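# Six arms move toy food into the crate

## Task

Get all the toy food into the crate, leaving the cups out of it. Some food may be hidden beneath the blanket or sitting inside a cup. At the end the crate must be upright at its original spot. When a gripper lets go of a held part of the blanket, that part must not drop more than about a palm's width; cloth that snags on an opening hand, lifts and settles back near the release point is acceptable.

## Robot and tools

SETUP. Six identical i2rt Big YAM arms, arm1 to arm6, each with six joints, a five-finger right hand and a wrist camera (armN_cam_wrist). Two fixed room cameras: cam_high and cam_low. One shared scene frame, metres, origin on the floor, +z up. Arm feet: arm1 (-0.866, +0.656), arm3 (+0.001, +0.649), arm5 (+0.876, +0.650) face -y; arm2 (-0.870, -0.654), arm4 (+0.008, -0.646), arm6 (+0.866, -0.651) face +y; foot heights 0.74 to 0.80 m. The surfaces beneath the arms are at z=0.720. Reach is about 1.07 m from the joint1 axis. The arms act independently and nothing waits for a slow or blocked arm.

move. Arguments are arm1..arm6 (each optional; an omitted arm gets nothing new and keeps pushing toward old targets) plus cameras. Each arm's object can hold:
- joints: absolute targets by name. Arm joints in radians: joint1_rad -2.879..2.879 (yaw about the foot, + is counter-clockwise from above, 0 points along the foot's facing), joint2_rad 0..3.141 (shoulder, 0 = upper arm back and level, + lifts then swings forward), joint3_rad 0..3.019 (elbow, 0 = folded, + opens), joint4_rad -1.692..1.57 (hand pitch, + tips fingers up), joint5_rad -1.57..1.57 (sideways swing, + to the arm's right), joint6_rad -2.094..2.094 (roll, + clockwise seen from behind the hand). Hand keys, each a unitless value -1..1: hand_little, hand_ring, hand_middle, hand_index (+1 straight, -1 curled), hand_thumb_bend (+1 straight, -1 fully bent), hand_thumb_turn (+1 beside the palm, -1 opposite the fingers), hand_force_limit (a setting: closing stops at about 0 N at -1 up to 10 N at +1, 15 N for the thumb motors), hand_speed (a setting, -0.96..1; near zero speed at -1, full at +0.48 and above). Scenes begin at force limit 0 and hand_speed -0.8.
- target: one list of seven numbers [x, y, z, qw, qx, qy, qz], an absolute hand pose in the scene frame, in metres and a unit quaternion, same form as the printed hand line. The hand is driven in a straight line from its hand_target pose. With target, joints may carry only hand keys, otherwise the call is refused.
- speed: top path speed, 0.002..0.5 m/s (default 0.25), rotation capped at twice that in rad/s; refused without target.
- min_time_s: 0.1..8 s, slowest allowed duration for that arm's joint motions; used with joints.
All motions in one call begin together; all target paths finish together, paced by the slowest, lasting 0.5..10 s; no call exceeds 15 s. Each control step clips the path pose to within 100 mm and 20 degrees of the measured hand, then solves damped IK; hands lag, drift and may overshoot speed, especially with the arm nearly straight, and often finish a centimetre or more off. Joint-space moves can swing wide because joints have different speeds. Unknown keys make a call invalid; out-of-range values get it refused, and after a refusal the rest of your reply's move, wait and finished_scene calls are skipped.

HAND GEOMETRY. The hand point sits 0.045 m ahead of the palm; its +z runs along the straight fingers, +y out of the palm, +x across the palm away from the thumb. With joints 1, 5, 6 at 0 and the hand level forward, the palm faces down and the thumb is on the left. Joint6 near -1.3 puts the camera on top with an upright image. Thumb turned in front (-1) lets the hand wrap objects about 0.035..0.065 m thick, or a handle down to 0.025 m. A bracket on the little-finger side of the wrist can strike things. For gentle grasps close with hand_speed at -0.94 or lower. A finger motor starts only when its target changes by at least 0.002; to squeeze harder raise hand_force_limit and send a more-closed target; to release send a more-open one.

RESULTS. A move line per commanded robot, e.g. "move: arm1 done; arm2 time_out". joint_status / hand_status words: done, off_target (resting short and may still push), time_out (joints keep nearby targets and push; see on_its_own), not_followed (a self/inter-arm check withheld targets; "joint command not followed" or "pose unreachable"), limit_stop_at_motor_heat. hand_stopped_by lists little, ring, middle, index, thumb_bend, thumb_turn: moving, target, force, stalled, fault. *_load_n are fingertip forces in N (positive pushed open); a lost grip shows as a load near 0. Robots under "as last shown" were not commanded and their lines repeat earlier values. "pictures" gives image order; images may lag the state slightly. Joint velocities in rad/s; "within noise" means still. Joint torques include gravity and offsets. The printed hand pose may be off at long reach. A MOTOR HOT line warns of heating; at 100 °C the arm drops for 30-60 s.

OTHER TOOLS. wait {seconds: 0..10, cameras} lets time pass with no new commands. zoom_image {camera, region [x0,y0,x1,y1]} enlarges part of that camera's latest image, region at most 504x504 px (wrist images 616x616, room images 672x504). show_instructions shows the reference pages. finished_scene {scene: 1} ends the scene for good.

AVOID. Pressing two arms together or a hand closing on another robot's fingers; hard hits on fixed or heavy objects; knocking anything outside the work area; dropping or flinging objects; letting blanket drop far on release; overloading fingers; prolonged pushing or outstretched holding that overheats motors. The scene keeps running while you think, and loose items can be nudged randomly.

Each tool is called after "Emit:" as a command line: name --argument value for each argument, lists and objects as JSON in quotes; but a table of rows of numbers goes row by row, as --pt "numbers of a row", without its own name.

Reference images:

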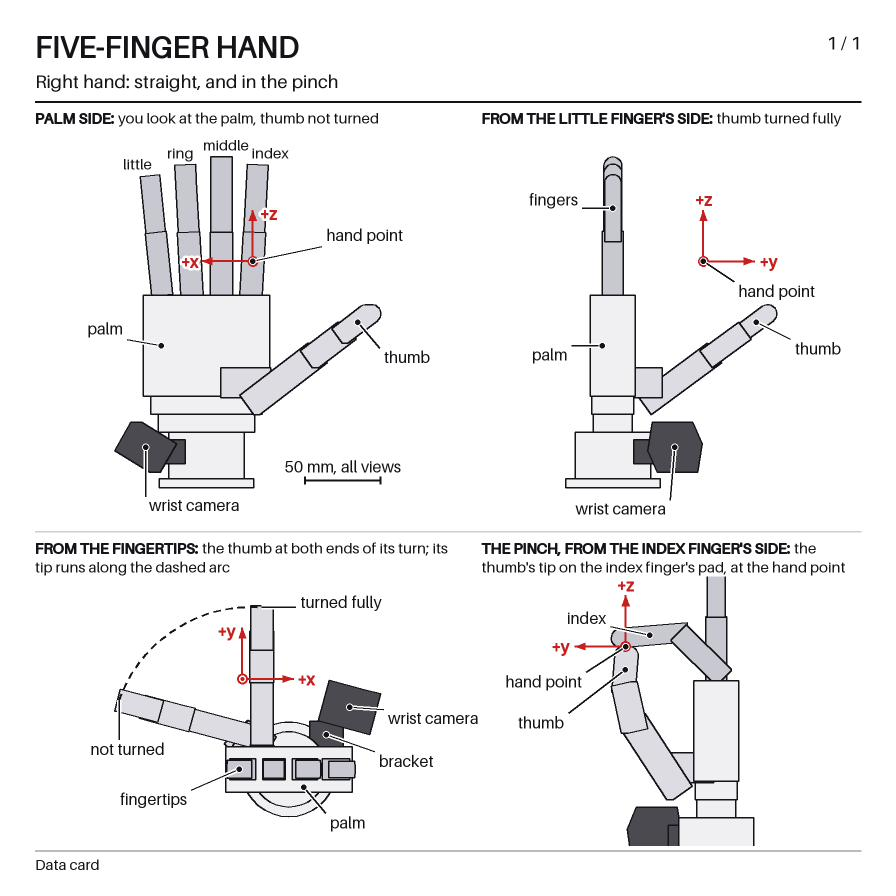

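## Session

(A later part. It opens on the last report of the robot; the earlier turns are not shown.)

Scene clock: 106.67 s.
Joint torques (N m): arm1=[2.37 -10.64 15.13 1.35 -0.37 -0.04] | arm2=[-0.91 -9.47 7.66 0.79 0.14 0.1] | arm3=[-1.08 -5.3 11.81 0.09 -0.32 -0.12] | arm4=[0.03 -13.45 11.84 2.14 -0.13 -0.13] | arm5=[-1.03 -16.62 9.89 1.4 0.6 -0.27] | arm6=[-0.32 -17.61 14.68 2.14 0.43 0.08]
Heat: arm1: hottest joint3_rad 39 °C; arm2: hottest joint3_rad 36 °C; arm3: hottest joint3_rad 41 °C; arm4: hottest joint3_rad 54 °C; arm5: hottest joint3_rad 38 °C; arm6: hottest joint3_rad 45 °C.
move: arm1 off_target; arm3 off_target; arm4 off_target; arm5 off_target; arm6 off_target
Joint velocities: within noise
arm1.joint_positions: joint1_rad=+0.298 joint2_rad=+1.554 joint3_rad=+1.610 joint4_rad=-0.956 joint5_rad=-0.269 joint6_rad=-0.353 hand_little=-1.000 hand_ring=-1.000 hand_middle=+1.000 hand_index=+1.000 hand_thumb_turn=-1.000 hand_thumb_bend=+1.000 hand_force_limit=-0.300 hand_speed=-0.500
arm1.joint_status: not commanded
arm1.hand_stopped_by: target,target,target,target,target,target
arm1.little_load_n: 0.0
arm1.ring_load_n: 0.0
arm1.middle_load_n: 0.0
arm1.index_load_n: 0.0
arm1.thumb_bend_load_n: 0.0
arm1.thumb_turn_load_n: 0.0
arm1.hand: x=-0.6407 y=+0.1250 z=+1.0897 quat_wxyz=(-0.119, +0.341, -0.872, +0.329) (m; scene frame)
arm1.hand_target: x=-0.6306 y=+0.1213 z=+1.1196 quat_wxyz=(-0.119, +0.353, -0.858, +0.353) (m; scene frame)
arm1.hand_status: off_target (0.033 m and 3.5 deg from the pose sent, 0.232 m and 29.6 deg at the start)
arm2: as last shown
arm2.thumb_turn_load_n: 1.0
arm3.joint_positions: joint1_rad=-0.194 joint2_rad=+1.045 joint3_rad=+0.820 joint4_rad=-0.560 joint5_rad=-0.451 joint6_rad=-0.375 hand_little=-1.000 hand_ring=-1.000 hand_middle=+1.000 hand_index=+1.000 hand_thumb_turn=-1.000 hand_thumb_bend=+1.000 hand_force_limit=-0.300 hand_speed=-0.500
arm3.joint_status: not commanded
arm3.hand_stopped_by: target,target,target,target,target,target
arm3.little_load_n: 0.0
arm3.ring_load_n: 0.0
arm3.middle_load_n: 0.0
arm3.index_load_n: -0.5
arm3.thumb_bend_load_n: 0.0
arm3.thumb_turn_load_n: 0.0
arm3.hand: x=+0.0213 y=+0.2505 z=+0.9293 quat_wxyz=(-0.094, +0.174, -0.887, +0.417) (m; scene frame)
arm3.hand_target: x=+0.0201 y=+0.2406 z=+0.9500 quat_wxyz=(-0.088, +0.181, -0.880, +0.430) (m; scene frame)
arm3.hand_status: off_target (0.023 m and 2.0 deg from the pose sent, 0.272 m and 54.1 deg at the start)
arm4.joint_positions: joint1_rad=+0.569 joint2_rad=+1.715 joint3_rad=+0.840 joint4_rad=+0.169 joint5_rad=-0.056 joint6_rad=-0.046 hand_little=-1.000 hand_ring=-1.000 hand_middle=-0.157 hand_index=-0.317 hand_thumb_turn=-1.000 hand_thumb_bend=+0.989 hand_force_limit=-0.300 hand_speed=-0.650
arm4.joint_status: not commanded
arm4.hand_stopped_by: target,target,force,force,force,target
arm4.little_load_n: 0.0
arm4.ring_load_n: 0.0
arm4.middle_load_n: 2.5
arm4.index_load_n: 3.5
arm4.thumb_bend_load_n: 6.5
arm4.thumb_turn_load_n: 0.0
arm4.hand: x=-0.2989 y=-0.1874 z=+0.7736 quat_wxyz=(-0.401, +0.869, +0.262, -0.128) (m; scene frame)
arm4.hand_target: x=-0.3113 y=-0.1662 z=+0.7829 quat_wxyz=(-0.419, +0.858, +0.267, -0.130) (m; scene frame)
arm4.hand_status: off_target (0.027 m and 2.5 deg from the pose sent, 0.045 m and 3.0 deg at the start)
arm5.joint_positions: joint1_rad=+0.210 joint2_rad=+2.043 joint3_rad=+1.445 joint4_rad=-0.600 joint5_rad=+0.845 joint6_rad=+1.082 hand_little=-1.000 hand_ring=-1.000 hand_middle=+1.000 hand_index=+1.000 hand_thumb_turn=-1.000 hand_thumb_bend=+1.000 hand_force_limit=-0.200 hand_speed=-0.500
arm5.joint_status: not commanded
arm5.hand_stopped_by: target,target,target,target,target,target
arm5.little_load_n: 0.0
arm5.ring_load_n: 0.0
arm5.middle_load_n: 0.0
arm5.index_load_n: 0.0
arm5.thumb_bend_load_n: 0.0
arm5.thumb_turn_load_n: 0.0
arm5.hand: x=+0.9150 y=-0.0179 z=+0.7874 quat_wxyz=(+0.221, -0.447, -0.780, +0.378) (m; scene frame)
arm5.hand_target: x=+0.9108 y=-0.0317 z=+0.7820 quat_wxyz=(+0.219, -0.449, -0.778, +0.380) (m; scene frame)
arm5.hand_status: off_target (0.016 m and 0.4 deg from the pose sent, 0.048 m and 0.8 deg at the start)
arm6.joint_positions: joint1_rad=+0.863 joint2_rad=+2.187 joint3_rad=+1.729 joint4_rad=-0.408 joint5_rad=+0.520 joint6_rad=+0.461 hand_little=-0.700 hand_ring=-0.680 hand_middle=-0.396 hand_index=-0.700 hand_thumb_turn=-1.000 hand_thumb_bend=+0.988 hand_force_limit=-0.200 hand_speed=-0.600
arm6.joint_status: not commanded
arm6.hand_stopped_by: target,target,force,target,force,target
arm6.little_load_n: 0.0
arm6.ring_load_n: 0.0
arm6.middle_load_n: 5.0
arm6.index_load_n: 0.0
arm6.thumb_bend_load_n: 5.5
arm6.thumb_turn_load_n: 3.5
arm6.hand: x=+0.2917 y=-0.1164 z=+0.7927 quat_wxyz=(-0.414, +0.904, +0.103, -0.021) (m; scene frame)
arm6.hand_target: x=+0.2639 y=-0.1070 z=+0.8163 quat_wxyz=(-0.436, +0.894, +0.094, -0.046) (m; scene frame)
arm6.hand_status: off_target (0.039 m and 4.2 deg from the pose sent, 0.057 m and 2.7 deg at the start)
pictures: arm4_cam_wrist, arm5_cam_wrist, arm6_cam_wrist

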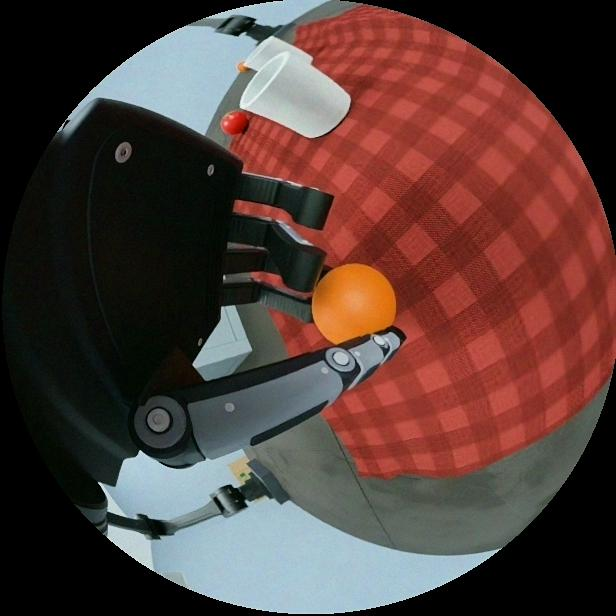

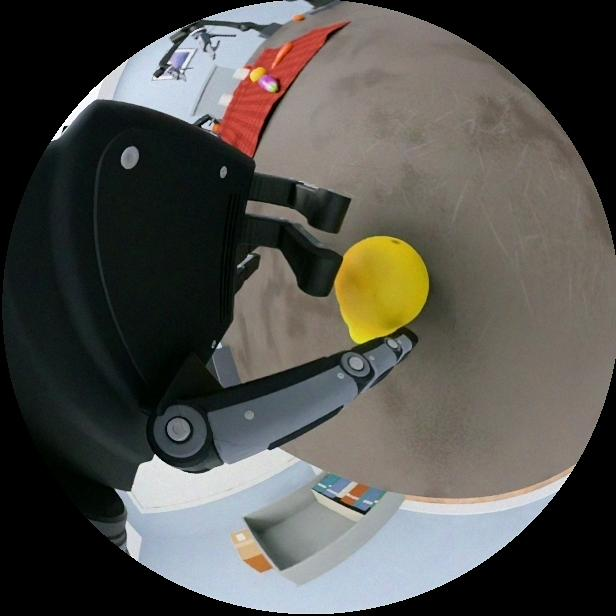

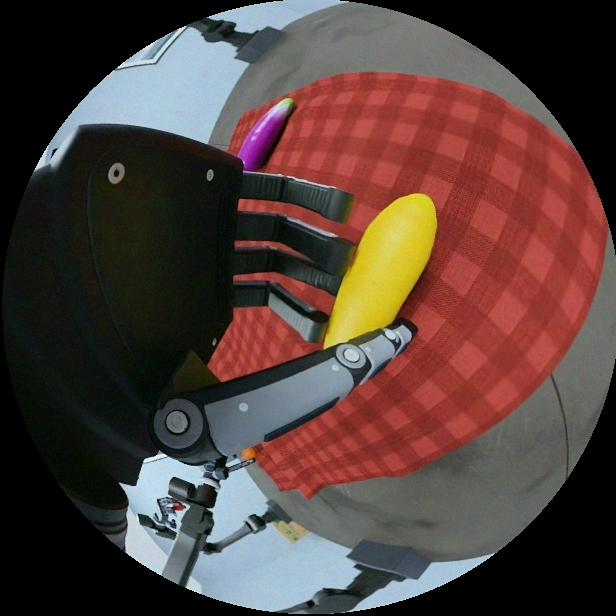

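Emit:
move --arm1 '{"target":[-0.29,0.165,0.895,0.1818,-0.3727,0.8178,-0.3989],"speed":0.25}' --arm3 '{"target":[0.242,0.104,0.885,0.0885,-0.1814,0.8802,-0.4294],"speed":0.2}' --arm4 '{"target":[-0.312,-0.166,0.774,0.4185,-0.858,-0.2673,0.1304],"speed":0.06}' --arm6 '{"target":[0.255,-0.105,0.795,0.4360,-0.8938,-0.0939,0.0458],"speed":0.08}' --arm5 '{"target":[0.922,-0.0255,0.752,-0.2192,0.4494,0.7783,-0.3797],"speed":0.08}' --cameras '["arm5_cam_wrist","arm4_cam_wrist","arm6_cam_wrist","arm1_cam_wrist","arm3_cam_wrist"]'

Scene clock: 109.57 s.
Joint torques (N m): arm1=[1.38 -14.97 14.26 2.85 0.03 0.17] | arm2=[-0.85 -9.52 7.57 0.76 0.14 0.11] | arm3=[-0.79 -10.46 11.08 1.33 0.06 0.09] | arm4=[0.15 -13.51 11.21 2.13 -0.11 -0.12] | arm5=[0.5 -16.85 7.71 1.4 0.82 -0.01] | arm6=[-0.15 -17.79 14.43 2.11 0.43 0.08]
Heat: arm1: hottest joint3_rad 39 °C; arm2: hottest joint3_rad 36 °C; arm3: hottest joint3_rad 42 °C; arm4: hottest joint3_rad 54 °C; arm5: hottest joint3_rad 38 °C; arm6: hottest joint3_rad 45 °C.
move: arm1 off_target; arm3 off_target; arm4 off_target; arm5 off_target; arm6 off_target
Joint velocities: within noise
arm1.joint_positions: joint1_rad=+0.817 joint2_rad=+1.969 joint3_rad=+1.505 joint4_rad=-0.280 joint5_rad=-0.031 joint6_rad=-0.033 hand_little=-1.000 hand_ring=-1.000 hand_middle=+1.000 hand_index=+1.000 hand_thumb_turn=-1.000 hand_thumb_bend=+1.000 hand_force_limit=-0.300 hand_speed=-0.500
arm1.joint_status: not commanded
arm1.hand_stopped_by: target,target,target,target,target,target
arm1.little_load_n: 0.0
arm1.ring_load_n: 0.0
arm1.middle_load_n: 0.0
arm1.index_load_n: 0.0
arm1.thumb_bend_load_n: 0.0
arm1.thumb_turn_load_n: 0.0
arm1.hand: x=-0.3109 y=+0.1829 z=+0.8591 quat_wxyz=(-0.168, +0.383, -0.831, +0.365) (m; scene frame)
arm1.hand_target: x=-0.2919 y=+0.1668 z=+0.8961 quat_wxyz=(-0.182, +0.373, -0.818, +0.399) (m; scene frame)
arm1.hand_status: off_target (0.045 m and 4.6 deg from the pose sent, 0.403 m and 12.9 deg at the start)
arm2: as last shown
arm2.thumb_bend_load_n: 6.0
arm2.thumb_turn_load_n: 0.5
arm3.joint_positions: joint1_rad=+0.335 joint2_rad=+1.516 joint3_rad=+1.059 joint4_rad=-0.261 joint5_rad=-0.049 joint6_rad=-0.037 hand_little=-1.000 hand_ring=-1.000 hand_middle=+1.000 hand_index=+1.000 hand_thumb_turn=-1.000 hand_thumb_bend=+1.000 hand_force_limit=-0.300 hand_speed=-0.500
arm3.joint_status: not commanded
arm3.hand_stopped_by: target,target,target,target,target,target
arm3.little_load_n: 0.5
arm3.ring_load_n: 0.0
arm3.middle_load_n: 0.0
arm3.index_load_n: 0.0
arm3.thumb_bend_load_n: 0.0
arm3.thumb_turn_load_n: 0.0
arm3.hand: x=+0.2335 y=+0.1247 z=+0.8660 quat_wxyz=(-0.084, +0.186, -0.890, +0.407) (m; scene frame)
arm3.hand_target: x=+0.2415 y=+0.1055 z=+0.8855 quat_wxyz=(-0.089, +0.182, -0.880, +0.429) (m; scene frame)
arm3.hand_status: off_target (0.029 m and 2.9 deg from the pose sent, 0.269 m and 2.0 deg at the start)
arm4.joint_positions: joint1_rad=+0.569 joint2_rad=+1.732 joint3_rad=+0.840 joint4_rad=+0.193 joint5_rad=-0.056 joint6_rad=-0.046 hand_little=-1.000 hand_ring=-1.000 hand_middle=-0.157 hand_index=-0.317 hand_thumb_turn=-1.000 hand_thumb_bend=+0.989 hand_force_limit=-0.300 hand_speed=-0.650
arm4.joint_status: not commanded
arm4.hand_stopped_by: target,target,force,force,force,target
arm4.little_load_n: 0.0
arm4.ring_load_n: 0.0
arm4.middle_load_n: 2.5
arm4.index_load_n: 3.5
arm4.thumb_bend_load_n: 6.5
arm4.thumb_turn_load_n: 0.0
arm4.hand: x=-0.3003 y=-0.1850 z=+0.7686 quat_wxyz=(-0.404, +0.867, +0.262, -0.128) (m; scene frame)
arm4.hand_target: x=-0.3115 y=-0.1669 z=+0.7747 quat_wxyz=(-0.419, +0.858, +0.267, -0.130) (m; scene frame)
arm4.hand_status: off_target (0.023 m and 2.1 deg from the pose sent, 0.025 m and 2.5 deg at the start)
arm5.joint_positions: joint1_rad=+0.210 joint2_rad=+2.081 joint3_rad=+1.445 joint4_rad=-0.557 joint5_rad=+0.847 joint6_rad=+1.087 hand_little=-1.000 hand_ring=-1.000 hand_middle=+1.000 hand_index=+1.000 hand_thumb_turn=-1.000 hand_thumb_bend=+1.000 hand_force_limit=-0.200 hand_speed=-0.500
arm5.joint_status: not commanded
arm5.hand_stopped_by: target,target,target,target,target,target
arm5.little_load_n: 0.0
arm5.ring_load_n: 0.0
arm5.middle_load_n: 0.0
arm5.index_load_n: 0.0
arm5.thumb_bend_load_n: 0.0
arm5.thumb_turn_load_n: 0.0
arm5.hand: x=+0.9155 y=-0.0223 z=+0.7675 quat_wxyz=(+0.219, -0.450, -0.778, +0.381) (m; scene frame)
arm5.hand_target: x=+0.9218 y=-0.0248 z=+0.7521 quat_wxyz=(+0.219, -0.449, -0.778, +0.380) (m; scene frame)
arm5.hand_status: off_target (0.017 m and 0.1 deg from the pose sent, 0.037 m and 0.4 deg at the start)
arm6.joint_positions: joint1_rad=+0.867 joint2_rad=+2.223 joint3_rad=+1.742 joint4_rad=-0.383 joint5_rad=+0.525 joint6_rad=+0.466 hand_little=-0.700 hand_ring=-0.680 hand_middle=-0.396 hand_index=-0.700 hand_thumb_turn=-1.000 hand_thumb_bend=+0.988 hand_force_limit=-0.200 hand_speed=-0.600
arm6.joint_status: not commanded
arm6.hand_stopped_by: target,target,force,target,force,target
arm6.little_load_n: 0.0
arm6.ring_load_n: 0.0
arm6.middle_load_n: 4.5
arm6.index_load_n: 0.0
arm6.thumb_bend_load_n: 5.0
arm6.thumb_turn_load_n: 3.5
arm6.hand: x=+0.2855 y=-0.1143 z=+0.7752 quat_wxyz=(-0.415, +0.904, +0.102, -0.021) (m; scene frame)
arm6.hand_target: x=+0.2567 y=-0.1069 z=+0.7964 quat_wxyz=(-0.436, +0.894, +0.094, -0.046) (m; scene frame)
arm6.hand_status: off_target (0.038 m and 4.0 deg from the pose sent, 0.039 m and 4.2 deg at the start)
pictures: arm1_cam_wrist, arm3_cam_wrist, arm4_cam_wrist, arm5_cam_wrist, arm6_cam_wrist

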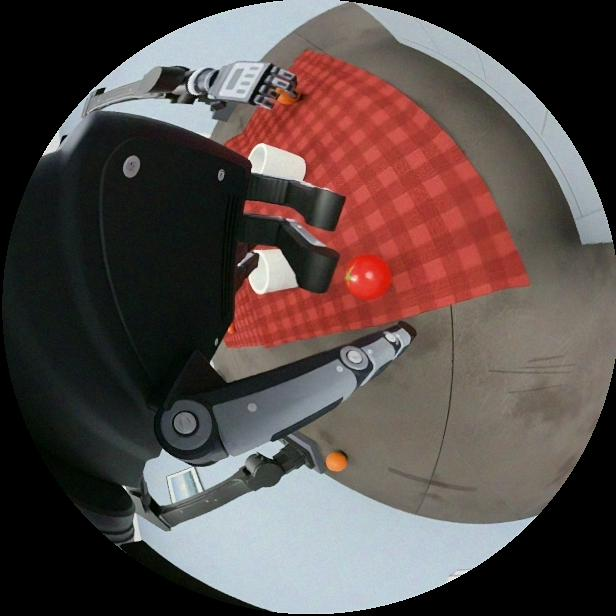

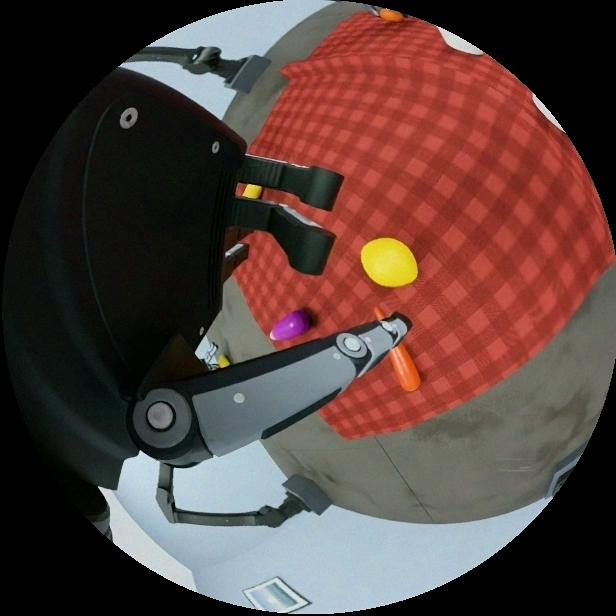

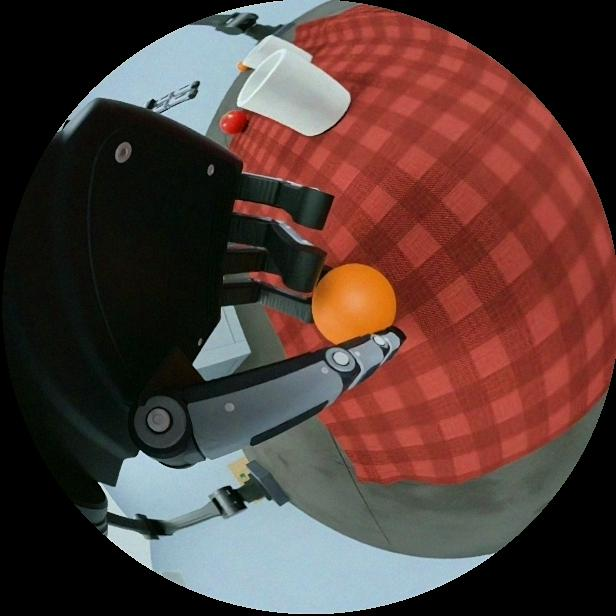

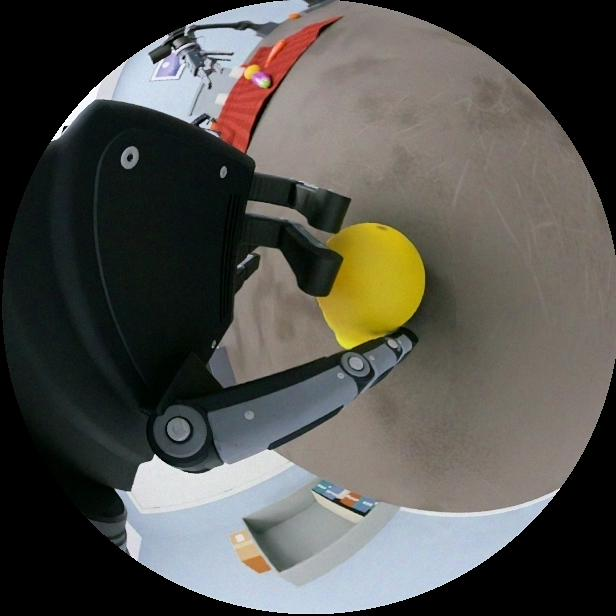

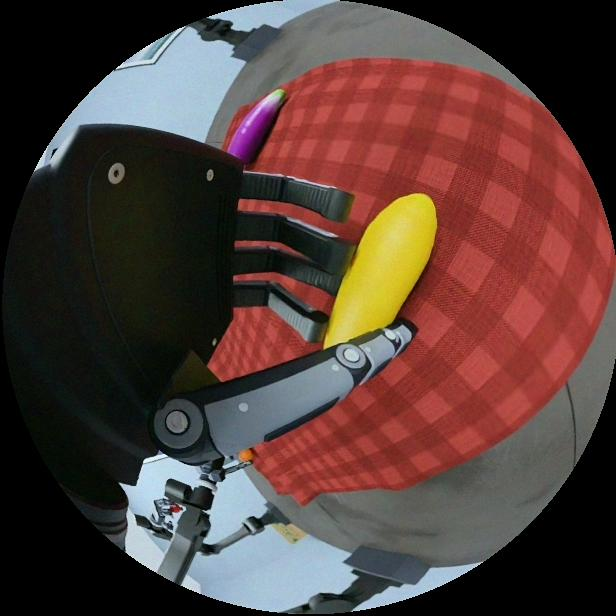

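Emit:
move --arm1 '{"target":[-0.276,0.169,0.82,0.1818,-0.3727,0.8178,-0.3989],"speed":0.12}' --arm3 '{"target":[0.233,0.098,0.815,0.0885,-0.1814,0.8802,-0.4294],"speed":0.12}' --arm4 '{"target":[-0.312,-0.166,0.766,0.4185,-0.858,-0.2673,0.1304],"speed":0.06}' --arm6 '{"target":[0.255,-0.105,0.784,0.4360,-0.8938,-0.0939,0.0458],"speed":0.08}' --arm5 '{"target":[0.932,-0.0125,0.743,-0.2192,0.4494,0.7783,-0.3797],"speed":0.08}' --cameras '["arm5_cam_wrist","arm1_cam_wrist","arm3_cam_wrist"]'

Scene clock: 111.90 s.
Joint torques (N m): arm1=[2.43 -15.38 10.66 2.95 0.04 0.15] | arm2=[-0.62 -9.64 7.62 0.7 0.15 0.1] | arm3=[-1.79 -11.46 6.89 1.44 -0.14 -0.07] | arm4=[0.03 -13.04 10.85 2.06 -0.11 -0.13] | arm5=[0.73 -17.14 6.06 1.35 0.66 -0.01] | arm6=[-0.03 -17.61 13.93 2.07 0.41 0.08]
Heat: arm1: hottest joint3_rad 39 °C; arm2: hottest joint3_rad 36 °C; arm3: hottest joint3_rad 42 °C; arm4: hottest joint3_rad 54 °C; arm5: hottest joint3_rad 38 °C; arm6: hottest joint3_rad 44 °C.
move: arm1 off_target; arm3 done; arm4 off_target; arm5 off_target; arm6 off_target
Joint velocities: within noise
arm1.joint_positions: joint1_rad=+0.823 joint2_rad=+2.078 joint3_rad=+1.505 joint4_rad=-0.133 joint5_rad=-0.016 joint6_rad=-0.021 hand_little=-1.000 hand_ring=-1.000 hand_middle=+1.000 hand_index=+1.000 hand_thumb_turn=-1.000 hand_thumb_bend=+1.000 hand_force_limit=-0.300 hand_speed=-0.500
arm1.joint_status: not commanded
arm1.hand_stopped_by: target,target,target,target,target,target
arm1.little_load_n: 0.0
arm1.ring_load_n: 0.0
arm1.middle_load_n: 0.0
arm1.index_load_n: 0.0
arm1.thumb_bend_load_n: 0.0
arm1.thumb_turn_load_n: 0.0
arm1.hand: x=-0.2934 y=+0.1695 z=+0.8041 quat_wxyz=(-0.171, +0.375, -0.827, +0.382) (m; scene frame)
arm1.hand_target: x=-0.2764 y=+0.1695 z=+0.8205 quat_wxyz=(-0.182, +0.373, -0.818, +0.399) (m; scene frame)
arm1.hand_status: off_target (0.024 m and 2.5 deg from the pose sent, 0.054 m and 4.6 deg at the start)
arm2: as last shown
arm3.joint_positions: joint1_rad=+0.323 joint2_rad=+1.622 joint3_rad=+1.023 joint4_rad=-0.074 joint5_rad=-0.061 joint6_rad=-0.037 hand_little=-1.000 hand_ring=-1.000 hand_middle=+1.000 hand_index=+1.000 hand_thumb_turn=-1.000 hand_thumb_bend=+1.000 hand_force_limit=-0.300 hand_speed=-0.500
arm3.joint_status: not commanded
arm3.hand_stopped_by: target,target,target,target,target,target
arm3.little_load_n: 0.0
arm3.ring_load_n: 0.5
arm3.middle_load_n: -0.5
arm3.index_load_n: 0.0
arm3.thumb_bend_load_n: 0.0
arm3.thumb_turn_load_n: 0.0
arm3.hand: x=+0.2365 y=+0.1015 z=+0.8198 quat_wxyz=(-0.090, +0.182, -0.881, +0.426) (m; scene frame)
arm3.hand_target: x=+0.2329 y=+0.0981 z=+0.8151 quat_wxyz=(-0.088, +0.181, -0.880, +0.429) (m; scene frame)
arm3.hand_status: done (0.007 m and 0.4 deg from the pose sent, 0.058 m and 2.9 deg at the start)
arm4.joint_positions: joint1_rad=+0.569 joint2_rad=+1.744 joint3_rad=+0.840 joint4_rad=+0.218 joint5_rad=-0.056 joint6_rad=-0.046 hand_little=-1.000 hand_ring=-1.000 hand_middle=-0.157 hand_index=-0.317 hand_thumb_turn=-1.000 hand_thumb_bend=+0.989 hand_force_limit=-0.300 hand_speed=-0.650
arm4.joint_status: not commanded
arm4.hand_stopped_by: target,target,force,force,force,target
arm4.little_load_n: 0.0
arm4.ring_load_n: 0.0
arm4.middle_load_n: 2.0
arm4.index_load_n: 3.0
arm4.thumb_bend_load_n: 6.5
arm4.thumb_turn_load_n: -0.5
arm4.hand: x=-0.3021 y=-0.1819 z=+0.7665 quat_wxyz=(-0.410, +0.864, +0.261, -0.130) (m; scene frame)
arm4.hand_target: x=-0.3116 y=-0.1667 z=+0.7664 quat_wxyz=(-0.419, +0.858, +0.267, -0.130) (m; scene frame)
arm4.hand_status: off_target (0.019 m and 1.4 deg from the pose sent, 0.023 m and 2.1 deg at the start)
arm5.joint_positions: joint1_rad=+0.229 joint2_rad=+2.081 joint3_rad=+1.430 joint4_rad=-0.548 joint5_rad=+0.859 joint6_rad=+1.116 hand_little=-1.000 hand_ring=-1.000 hand_middle=+1.000 hand_index=+1.000 hand_thumb_turn=-1.000 hand_thumb_bend=+1.000 hand_force_limit=-0.200 hand_speed=-0.500
arm5.joint_status: not commanded
arm5.hand_stopped_by: target,target,target,target,target,target
arm5.little_load_n: 0.5
arm5.ring_load_n: -0.5
arm5.middle_load_n: 0.0
arm5.index_load_n: 0.0
arm5.thumb_bend_load_n: 0.0
arm5.thumb_turn_load_n: 0.0
arm5.hand: x=+0.9250 y=-0.0186 z=+0.7642 quat_wxyz=(+0.216, -0.453, -0.774, +0.387) (m; scene frame)
arm5.hand_target: x=+0.9316 y=-0.0120 z=+0.7435 quat_wxyz=(+0.219, -0.449, -0.778, +0.380) (m; scene frame)
arm5.hand_status: off_target (0.023 m and 1.1 deg from the pose sent, 0.031 m and 0.1 deg at the start)
arm6.joint_positions: joint1_rad=+0.867 joint2_rad=+2.235 joint3_rad=+1.742 joint4_rad=-0.362 joint5_rad=+0.525 joint6_rad=+0.467 hand_little=-0.700 hand_ring=-0.680 hand_middle=-0.396 hand_index=-0.700 hand_thumb_turn=-1.000 hand_thumb_bend=+0.988 hand_force_limit=-0.200 hand_speed=-0.600
arm6.joint_status: not commanded
arm6.hand_stopped_by: target,target,force,target,force,target
arm6.little_load_n: 0.0
arm6.ring_load_n: 0.0
arm6.middle_load_n: 4.5
arm6.index_load_n: 0.5
arm6.thumb_bend_load_n: 5.0
arm6.thumb_turn_load_n: 3.0
arm6.hand: x=+0.2832 y=-0.1122 z=+0.7692 quat_wxyz=(-0.418, +0.902, +0.100, -0.024) (m; scene frame)
arm6.hand_target: x=+0.2566 y=-0.1065 z=+0.7850 quat_wxyz=(-0.436, +0.894, +0.094, -0.046) (m; scene frame)
arm6.hand_status: off_target (0.033 m and 3.4 deg from the pose sent, 0.033 m and 4.0 deg at the start)
pictures: arm1_cam_wrist, arm3_cam_wrist, arm5_cam_wrist

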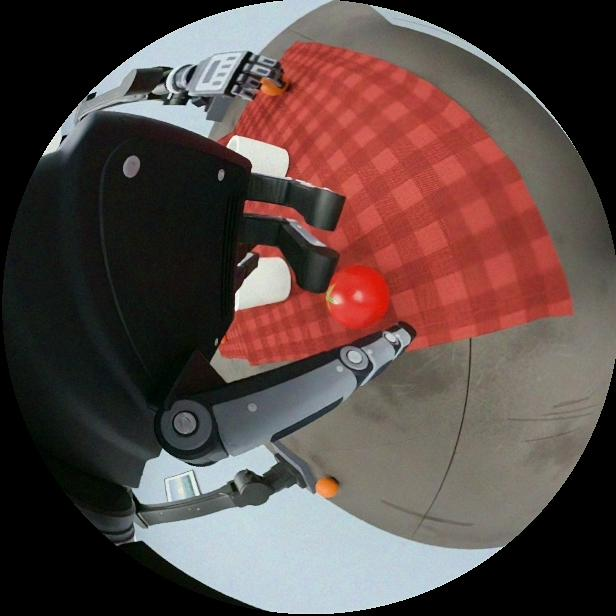

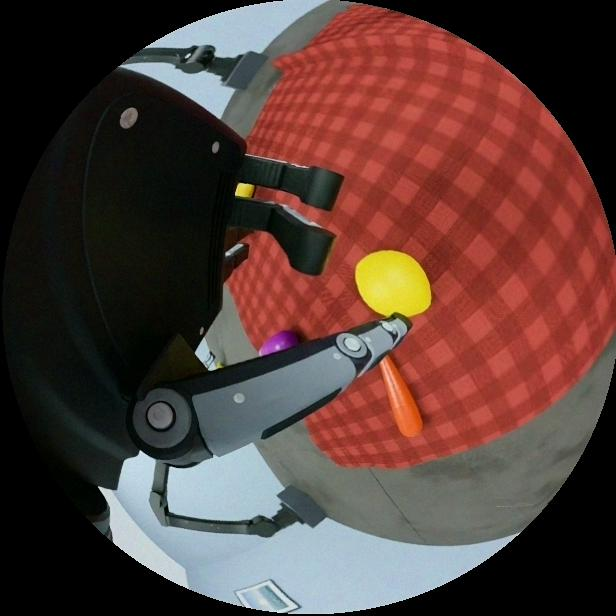

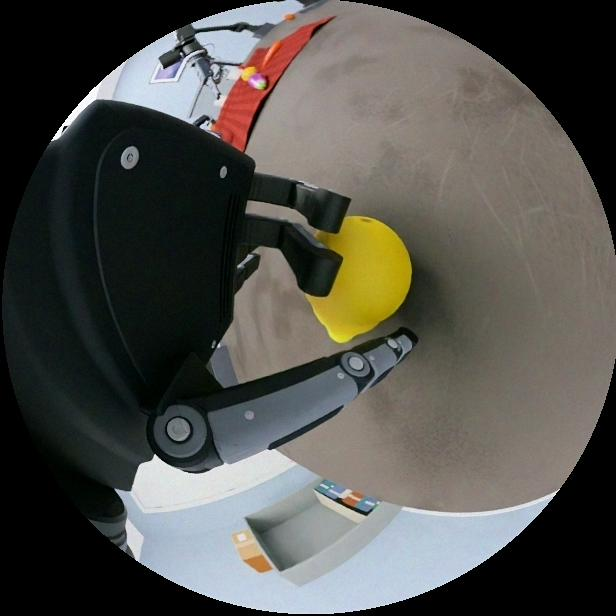

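Emit:
move --arm1 '{"target":[-0.267,0.178,0.778,0.1818,-0.3727,0.8178,-0.3989],"speed":0.1}' --arm3 '{"target":[0.225,0.110,0.757,0.0885,-0.1814,0.8802,-0.4294],"speed":0.1}' --arm4 '{"joints":{"hand_speed":-0.5,"hand_index":1.0,"hand_middle":1.0,"hand_thumb_bend":1.0}}' --arm6 '{"joints":{"hand_speed":-0.5,"hand_index":1.0,"hand_middle":1.0,"hand_ring":1.0,"hand_little":1.0,"hand_thumb_bend":1.0}}' --arm5 '{"target":[0.931,0.013,0.743,-0.2192,0.4494,0.7783,-0.3797],"speed":0.08}' --cameras '["arm5_cam_wrist","arm1_cam_wrist","arm3_cam_wrist","arm6_cam_wrist","arm4_cam_wrist"]'

Scene clock: 114.67 s.
Joint torques (N m): arm1=[2.2 -15.27 8.77 2.97 0.05 0.15] | arm2=[-0.85 -9.47 7.64 0.69 0.15 0.11] | arm3=[-1.96 -11.93 6 1.54 -0.17 -0.08] | arm4=[0.09 -13.86 10.8 2.03 -0.09 -0.12] | arm5=[1.08 -17.38 5.38 1.39 0.37 0.05] | arm6=[-0.67 -17.9 13.15 2 0.32 0.06]
Heat: arm1: hottest joint3_rad 39 °C; arm2: hottest joint3_rad 36 °C; arm3: hottest joint3_rad 41 °C; arm4: hottest joint3_rad 54 °C; arm5: hottest joint3_rad 38 °C; arm6: hottest joint3_rad 44 °C.
move: arm1 off_target; arm3 done; arm4 done; arm5 off_target; arm6 done
Joint velocities: within noise
arm1.joint_positions: joint1_rad=+0.844 joint2_rad=+2.138 joint3_rad=+1.505 joint4_rad=-0.052 joint5_rad=+0.000 joint6_rad=-0.009 hand_little=-1.000 hand_ring=-1.000 hand_middle=+1.000 hand_index=+1.000 hand_thumb_turn=-1.000 hand_thumb_bend=+1.000 hand_force_limit=-0.300 hand_speed=-0.500
arm1.joint_status: not commanded
arm1.hand_stopped_by: target,target,target,target,target,target
arm1.little_load_n: 0.0
arm1.ring_load_n: 0.0
arm1.middle_load_n: 0.0
arm1.index_load_n: 0.0
arm1.thumb_bend_load_n: 0.0
arm1.thumb_turn_load_n: 0.0
arm1.hand: x=-0.2774 y=+0.1734 z=+0.7740 quat_wxyz=(-0.175, +0.374, -0.822, +0.392) (m; scene frame)
arm1.hand_target: x=-0.2672 y=+0.1780 z=+0.7781 quat_wxyz=(-0.182, +0.373, -0.818, +0.399) (m; scene frame)
arm1.hand_status: off_target (0.012 m and 1.3 deg from the pose sent, 0.038 m and 2.5 deg at the start)
arm2: as last shown
arm2.thumb_bend_load_n: 6.5
arm3.joint_positions: joint1_rad=+0.317 joint2_rad=+1.695 joint3_rad=+0.928 joint4_rad=+0.097 joint5_rad=-0.067 joint6_rad=-0.040 hand_little=-1.000 hand_ring=-1.000 hand_middle=+1.000 hand_index=+1.000 hand_thumb_turn=-1.000 hand_thumb_bend=+1.000 hand_force_limit=-0.300 hand_speed=-0.500
arm3.joint_status: not commanded
arm3.hand_stopped_by: target,target,target,target,target,target
arm3.little_load_n: 0.0
arm3.ring_load_n: 0.0
arm3.middle_load_n: 0.0
arm3.index_load_n: 0.0
arm3.thumb_bend_load_n: 0.0
arm3.thumb_turn_load_n: 0.0
arm3.hand: x=+0.2297 y=+0.1127 z=+0.7631 quat_wxyz=(-0.091, +0.182, -0.881, +0.427) (m; scene frame)
arm3.hand_target: x=+0.2251 y=+0.1101 z=+0.7572 quat_wxyz=(-0.088, +0.182, -0.880, +0.429) (m; scene frame)
arm3.hand_status: done (0.008 m and 0.4 deg from the pose sent, 0.064 m and 0.4 deg at the start)
arm4.joint_positions: joint1_rad=+0.569 joint2_rad=+1.753 joint3_rad=+0.840 joint4_rad=+0.219 joint5_rad=-0.057 joint6_rad=-0.046 hand_little=-1.000 hand_ring=-1.000 hand_middle=+1.000 hand_index=+1.000 hand_thumb_turn=-1.000 hand_thumb_bend=+1.000 hand_force_limit=-0.300 hand_speed=-0.500
arm4.joint_status: all done
arm4.hand_stopped_by: target,target,target,target,target,target
arm4.little_load_n: 0.0
arm4.ring_load_n: 0.0
arm4.middle_load_n: 0.0
arm4.index_load_n: 0.0
arm4.thumb_bend_load_n: -0.5
arm4.thumb_turn_load_n: 0.0
arm4.hand: x=-0.3017 y=-0.1830 z=+0.7619 quat_wxyz=(-0.406, +0.866, +0.262, -0.129) (m; scene frame)
arm4.hand_target: x=-0.3116 y=-0.1668 z=+0.7664 quat_wxyz=(-0.419, +0.858, +0.267, -0.130) (m; scene frame)
arm4.hand_status: not commanded
arm5.joint_positions: joint1_rad=+0.232 joint2_rad=+2.046 joint3_rad=+1.347 joint4_rad=-0.520 joint5_rad=+0.869 joint6_rad=+1.124 hand_little=-1.000 hand_ring=-1.000 hand_middle=+1.000 hand_index=+1.000 hand_thumb_turn=-1.000 hand_thumb_bend=+1.000 hand_force_limit=-0.200 hand_speed=-0.500
arm5.joint_status: not commanded
arm5.hand_stopped_by: target,target,target,target,target,target
arm5.little_load_n: 0.0
arm5.ring_load_n: -1.5
arm5.middle_load_n: 0.0
arm5.index_load_n: 0.0
arm5.thumb_bend_load_n: 0.0
arm5.thumb_turn_load_n: 0.0
arm5.hand: x=+0.9192 y=+0.0067 z=+0.7579 quat_wxyz=(+0.224, -0.452, -0.773, +0.384) (m; scene frame)
arm5.hand_target: x=+0.9307 y=+0.0132 z=+0.7435 quat_wxyz=(+0.219, -0.449, -0.778, +0.380) (m; scene frame)
arm5.hand_status: off_target (0.020 m and 1.0 deg from the pose sent, 0.038 m and 1.1 deg at the start)
arm6.joint_positions: joint1_rad=+0.876 joint2_rad=+2.236 joint3_rad=+1.751 joint4_rad=-0.360 joint5_rad=+0.528 joint6_rad=+0.468 hand_little=+1.000 hand_ring=+1.000 hand_middle=+1.000 hand_index=+1.000 hand_thumb_turn=-1.000 hand_thumb_bend=+1.000 hand_force_limit=-0.200 hand_speed=-0.500
arm6.joint_status: all done
arm6.hand_stopped_by: target,target,target,target,target,target
arm6.little_load_n: 0.0
arm6.ring_load_n: 0.0
arm6.middle_load_n: 0.0
arm6.index_load_n: -0.5
arm6.thumb_bend_load_n: 0.0
arm6.thumb_turn_load_n: 0.0
arm6.hand: x=+0.2756 y=-0.1141 z=+0.7738 quat_wxyz=(-0.422, +0.900, +0.101, -0.029) (m; scene frame)
arm6.hand_target: x=+0.2565 y=-0.1066 z=+0.7850 quat_wxyz=(-0.436, +0.894, +0.094, -0.046) (m; scene frame)
arm6.hand_status: not commanded
pictures: arm1_cam_wrist, arm3_cam_wrist, arm4_cam_wrist, arm5_cam_wrist, arm6_cam_wrist

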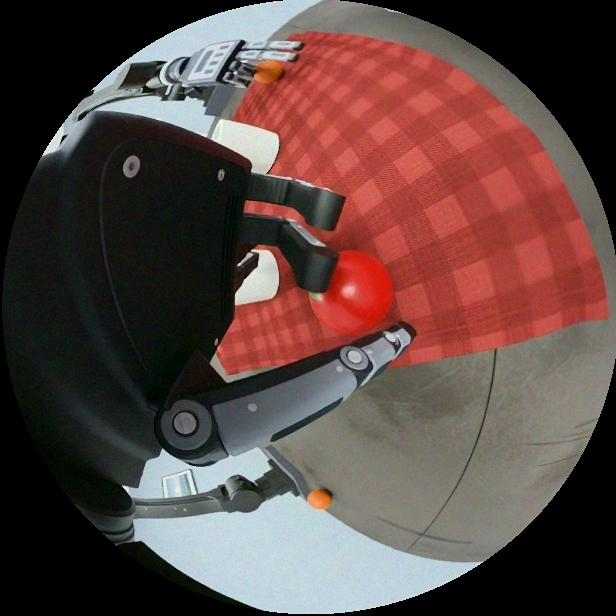

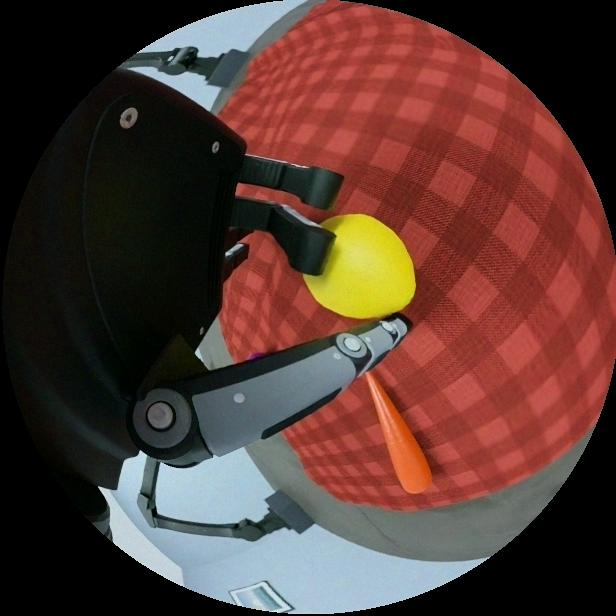

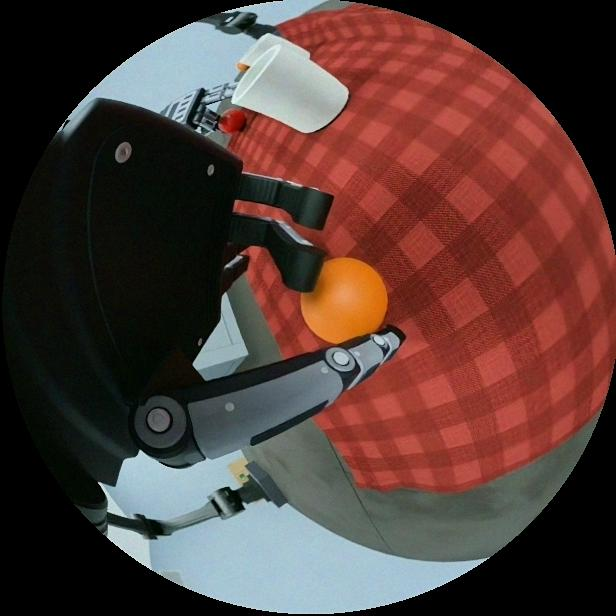

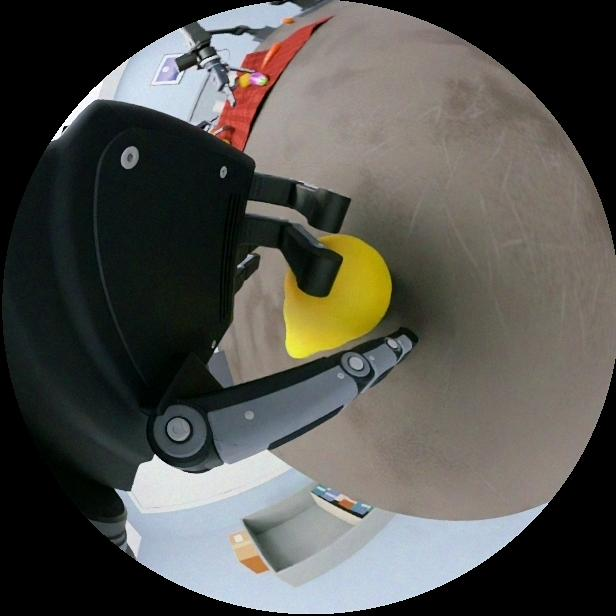

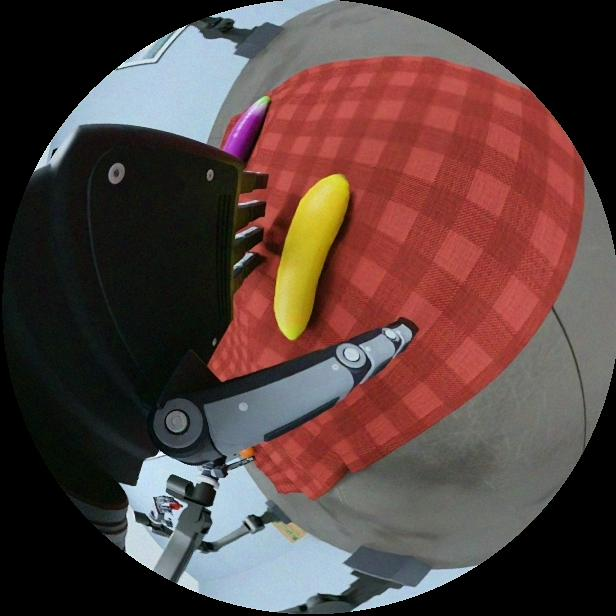

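Emit:
move --arm1 '{"target":[-0.264,0.181,0.762,0.1818,-0.3727,0.8178,-0.3989],"speed":0.1}' --arm2 '{"target":[-0.69,-0.09,1.12,0.2550,-0.9519,0.1636,-0.0438],"speed":0.25}' --arm3 '{"target":[0.200,0.118,0.790,0.0885,-0.1814,0.8802,-0.4294],"speed":0.1}' --arm4 '{"target":[-0.255,-0.25,0.85,0.4185,-0.858,-0.2673,0.1304],"speed":0.2}' --arm6 '{"target":[0.29,-0.20,0.87,0.4360,-0.8938,-0.0939,0.0458],"speed":0.2}' --arm5 '{"joints":{"hand_speed":-0.7,"hand_force_limit":-0.4,"hand_index":-0.5,"hand_middle":-0.5}}' --cameras '["arm5_cam_wrist","arm3_cam_wrist","arm6_cam_wrist","arm4_cam_wrist"]'

Scene clock: 117.87 s.
Joint torques (N m): arm1=[2.37 -14.86 8.31 2.97 0.05 0.15] | arm2=[-1.44 -17.14 10.47 0.17 -0.11 -0.19] | arm3=[-1.55 -11.99 5.97 0.13 -0.17 -0.04] | arm4=[-0.91 -11.75 7.71 1.24 -0.15 -0.14] | arm5=[1.08 -17.38 5.5 1.25 0.39 -0.01] | arm6=[-0.44 -18.49 9.21 0.76 0.48 0.09]
Heat: arm1: hottest joint3_rad 39 °C; arm2: hottest joint3_rad 36 °C; arm3: hottest joint3_rad 41 °C; arm4: hottest joint3_rad 53 °C; arm5: hottest joint3_rad 38 °C; arm6: hottest joint3_rad 44 °C.
move: arm1 off_target; arm2 off_target; arm3 done; arm4 off_target; arm5 off_target; arm6 off_target
Joint velocities: within noise
arm1.joint_positions: joint1_rad=+0.848 joint2_rad=+2.157 joint3_rad=+1.505 joint4_rad=-0.022 joint5_rad=+0.005 joint6_rad=-0.005 hand_little=-1.000 hand_ring=-1.000 hand_middle=+1.000 hand_index=+1.000 hand_thumb_turn=-1.000 hand_thumb_bend=+1.000 hand_force_limit=-0.300 hand_speed=-0.500
arm1.joint_status: not commanded
arm1.hand_stopped_by: target,target,target,target,target,target
arm1.little_load_n: 0.0
arm1.ring_load_n: 0.0
arm1.middle_load_n: 0.0
arm1.index_load_n: 0.0
arm1.thumb_bend_load_n: 0.0
arm1.thumb_turn_load_n: 0.0
arm1.hand: x=-0.2732 y=+0.1729 z=+0.7653 quat_wxyz=(-0.176, +0.372, -0.820, +0.397) (m; scene frame)
arm1.hand_target: x=-0.2641 y=+0.1811 z=+0.7621 quat_wxyz=(-0.182, +0.373, -0.818, +0.399) (m; scene frame)
arm1.hand_status: off_target (0.013 m and 0.7 deg from the pose sent, 0.019 m and 1.3 deg at the start)
arm2.joint_positions: joint1_rad=-0.357 joint2_rad=+1.727 joint3_rad=+2.009 joint4_rad=-1.368 joint5_rad=-0.011 joint6_rad=-0.003 hand_little=-1.000 hand_ring=-1.000 hand_middle=-0.232 hand_index=-0.297 hand_thumb_turn=-1.000 hand_thumb_bend=+0.992 hand_force_limit=-0.300 hand_speed=-0.700
arm2.joint_status: not commanded
arm2.hand_stopped_by: target,target,force,force,force,target
arm2.little_load_n: 0.0
arm2.ring_load_n: 0.0
arm2.middle_load_n: 10.5
arm2.index_load_n: 3.0
arm2.thumb_bend_load_n: 6.0
arm2.thumb_turn_load_n: 0.5
arm2.hand: x=-0.6959 y=-0.0938 z=+1.1001 quat_wxyz=(-0.237, +0.956, -0.169, +0.039) (m; scene frame)
arm2.hand_target: x=-0.6903 y=-0.0906 z=+1.1198 quat_wxyz=(-0.255, +0.952, -0.164, +0.044) (m; scene frame)
arm2.hand_status: off_target (0.021 m and 2.2 deg from the pose sent, 0.270 m and 38.6 deg at the start)
arm3.joint_positions: joint1_rad=+0.270 joint2_rad=+1.615 joint3_rad=+0.917 joint4_rad=+0.048 joint5_rad=-0.104 joint6_rad=-0.069 hand_little=-1.000 hand_ring=-1.000 hand_middle=+1.000 hand_index=+1.000 hand_thumb_turn=-1.000 hand_thumb_bend=+1.000 hand_force_limit=-0.300 hand_speed=-0.500
arm3.joint_status: not commanded
arm3.hand_stopped_by: target,target,target,target,target,target
arm3.little_load_n: 0.0
arm3.ring_load_n: 0.0
arm3.middle_load_n: -0.5
arm3.index_load_n: 0.0
arm3.thumb_bend_load_n: -0.5
arm3.thumb_turn_load_n: 0.0
arm3.hand: x=+0.2064 y=+0.1130 z=+0.7947 quat_wxyz=(-0.092, +0.181, -0.876, +0.438) (m; scene frame)
arm3.hand_target: x=+0.2001 y=+0.1181 z=+0.7899 quat_wxyz=(-0.089, +0.181, -0.880, +0.429) (m; scene frame)
arm3.hand_status: done (0.009 m and 1.1 deg from the pose sent, 0.040 m and 0.4 deg at the start)
arm4.joint_positions: joint1_rad=+0.563 joint2_rad=+1.365 joint3_rad=+0.688 joint4_rad=+0.030 joint5_rad=-0.070 joint6_rad=-0.055 hand_little=-1.000 hand_ring=-1.000 hand_middle=+1.000 hand_index=+1.000 hand_thumb_turn=-1.000 hand_thumb_bend=+1.000 hand_force_limit=-0.300 hand_speed=-0.500
arm4.joint_status: not commanded
arm4.hand_stopped_by: target,target,target,target,target,target
arm4.little_load_n: 0.0
arm4.ring_load_n: 0.0
arm4.middle_load_n: 0.0
arm4.index_load_n: 0.0
arm4.thumb_bend_load_n: 0.0
arm4.thumb_turn_load_n: 0.0
arm4.hand: x=-0.2641 y=-0.2447 z=+0.8573 quat_wxyz=(-0.426, +0.854, +0.264, -0.136) (m; scene frame)
arm4.hand_target: x=-0.2552 y=-0.2500 z=+0.8500 quat_wxyz=(-0.418, +0.858, +0.267, -0.131) (m; scene frame)
arm4.hand_status: off_target (0.013 m and 1.3 deg from the pose sent, 0.120 m and 1.8 deg at the start)
arm5.joint_positions: joint1_rad=+0.232 joint2_rad=+2.046 joint3_rad=+1.345 joint4_rad=-0.516 joint5_rad=+0.868 joint6_rad=+1.130 hand_little=-1.000 hand_ring=-1.000 hand_middle=+0.064 hand_index=-0.047 hand_thumb_turn=-1.000 hand_thumb_bend=+1.000 hand_force_limit=-0.400 hand_speed=-0.700
arm5.joint_status: hand_middle off_target (ended at +0.064, target -0.500); hand_index off_target (ended at -0.047, target -0.500); the others done
arm5.hand_stopped_by: target,target,force,force,target,target
arm5.little_load_n: 0.0
arm5.ring_load_n: -2.0
arm5.middle_load_n: 0.0
arm5.index_load_n: 3.0
arm5.thumb_bend_load_n: 0.0
arm5.thumb_turn_load_n: 0.0
arm5.hand: x=+0.9197 y=+0.0064 z=+0.7576 quat_wxyz=(+0.222, -0.454, -0.772, +0.385) (m; scene frame)
arm5.hand_target: x=+0.9306 y=+0.0133 z=+0.7434 quat_wxyz=(+0.219, -0.450, -0.778, +0.380) (m; scene frame)
arm5.hand_status: not commanded
arm6.joint_positions: joint1_rad=+0.954 joint2_rad=+1.985 joint3_rad=+1.542 joint4_rad=-0.408 joint5_rad=+0.583 joint6_rad=+0.538 hand_little=+1.000 hand_ring=+1.000 hand_middle=+1.000 hand_index=+1.000 hand_thumb_turn=-1.000 hand_thumb_bend=+1.000 hand_force_limit=-0.200 hand_speed=-0.500
arm6.joint_status: not commanded
arm6.hand_stopped_by: target,target,target,target,target,target
arm6.little_load_n: 0.0
arm6.ring_load_n: 0.0
arm6.middle_load_n: 0.0
arm6.index_load_n: 0.5
arm6.thumb_bend_load_n: 0.0
arm6.thumb_turn_load_n: 0.0
arm6.hand: x=+0.2943 y=-0.1920 z=+0.8537 quat_wxyz=(-0.432, +0.896, +0.095, -0.038) (m; scene frame)
arm6.hand_target: x=+0.2900 y=-0.1997 z=+0.8699 quat_wxyz=(-0.436, +0.894, +0.094, -0.046) (m; scene frame)
arm6.hand_status: off_target (0.019 m and 1.0 deg from the pose sent, 0.130 m and 2.7 deg at the start)
pictures: arm3_cam_wrist, arm4_cam_wrist, arm5_cam_wrist, arm6_cam_wrist

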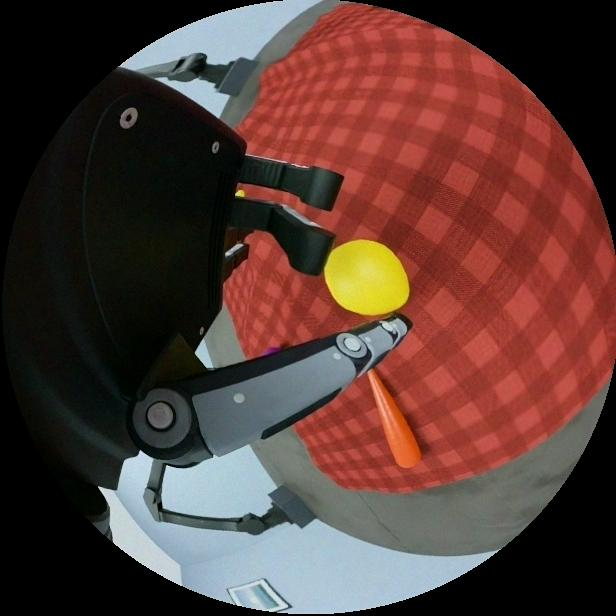

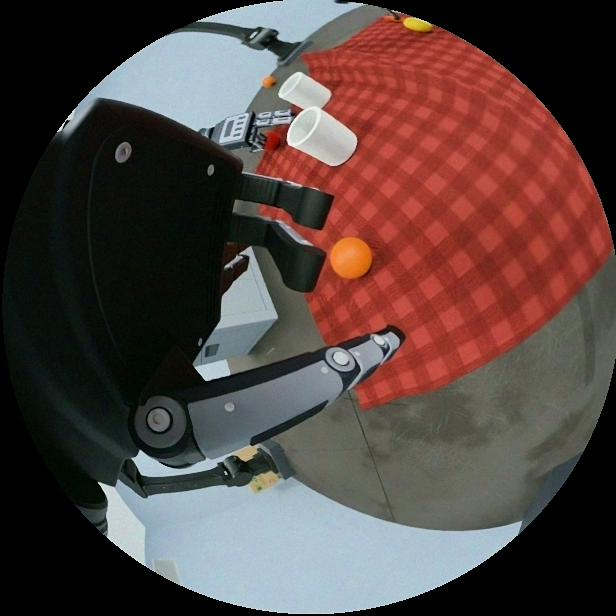

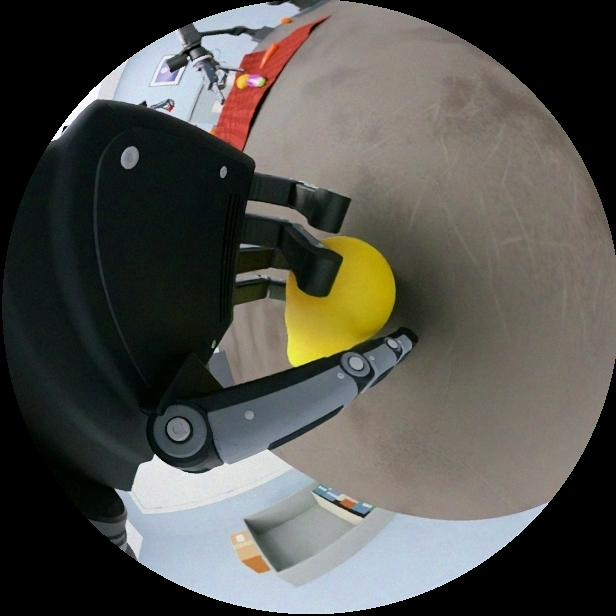

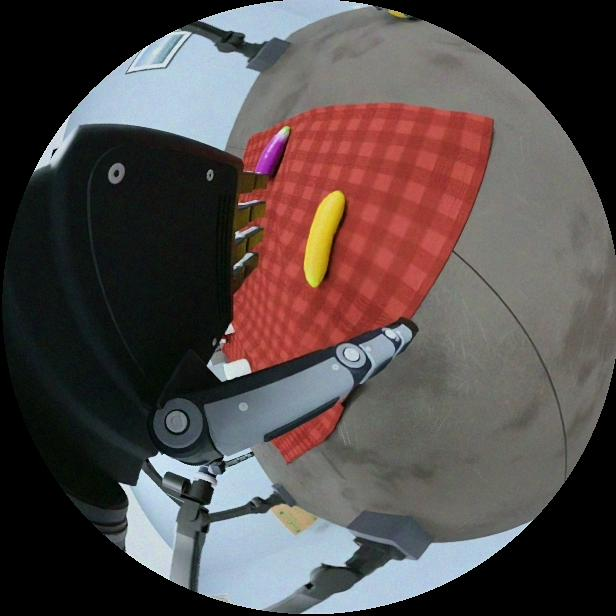

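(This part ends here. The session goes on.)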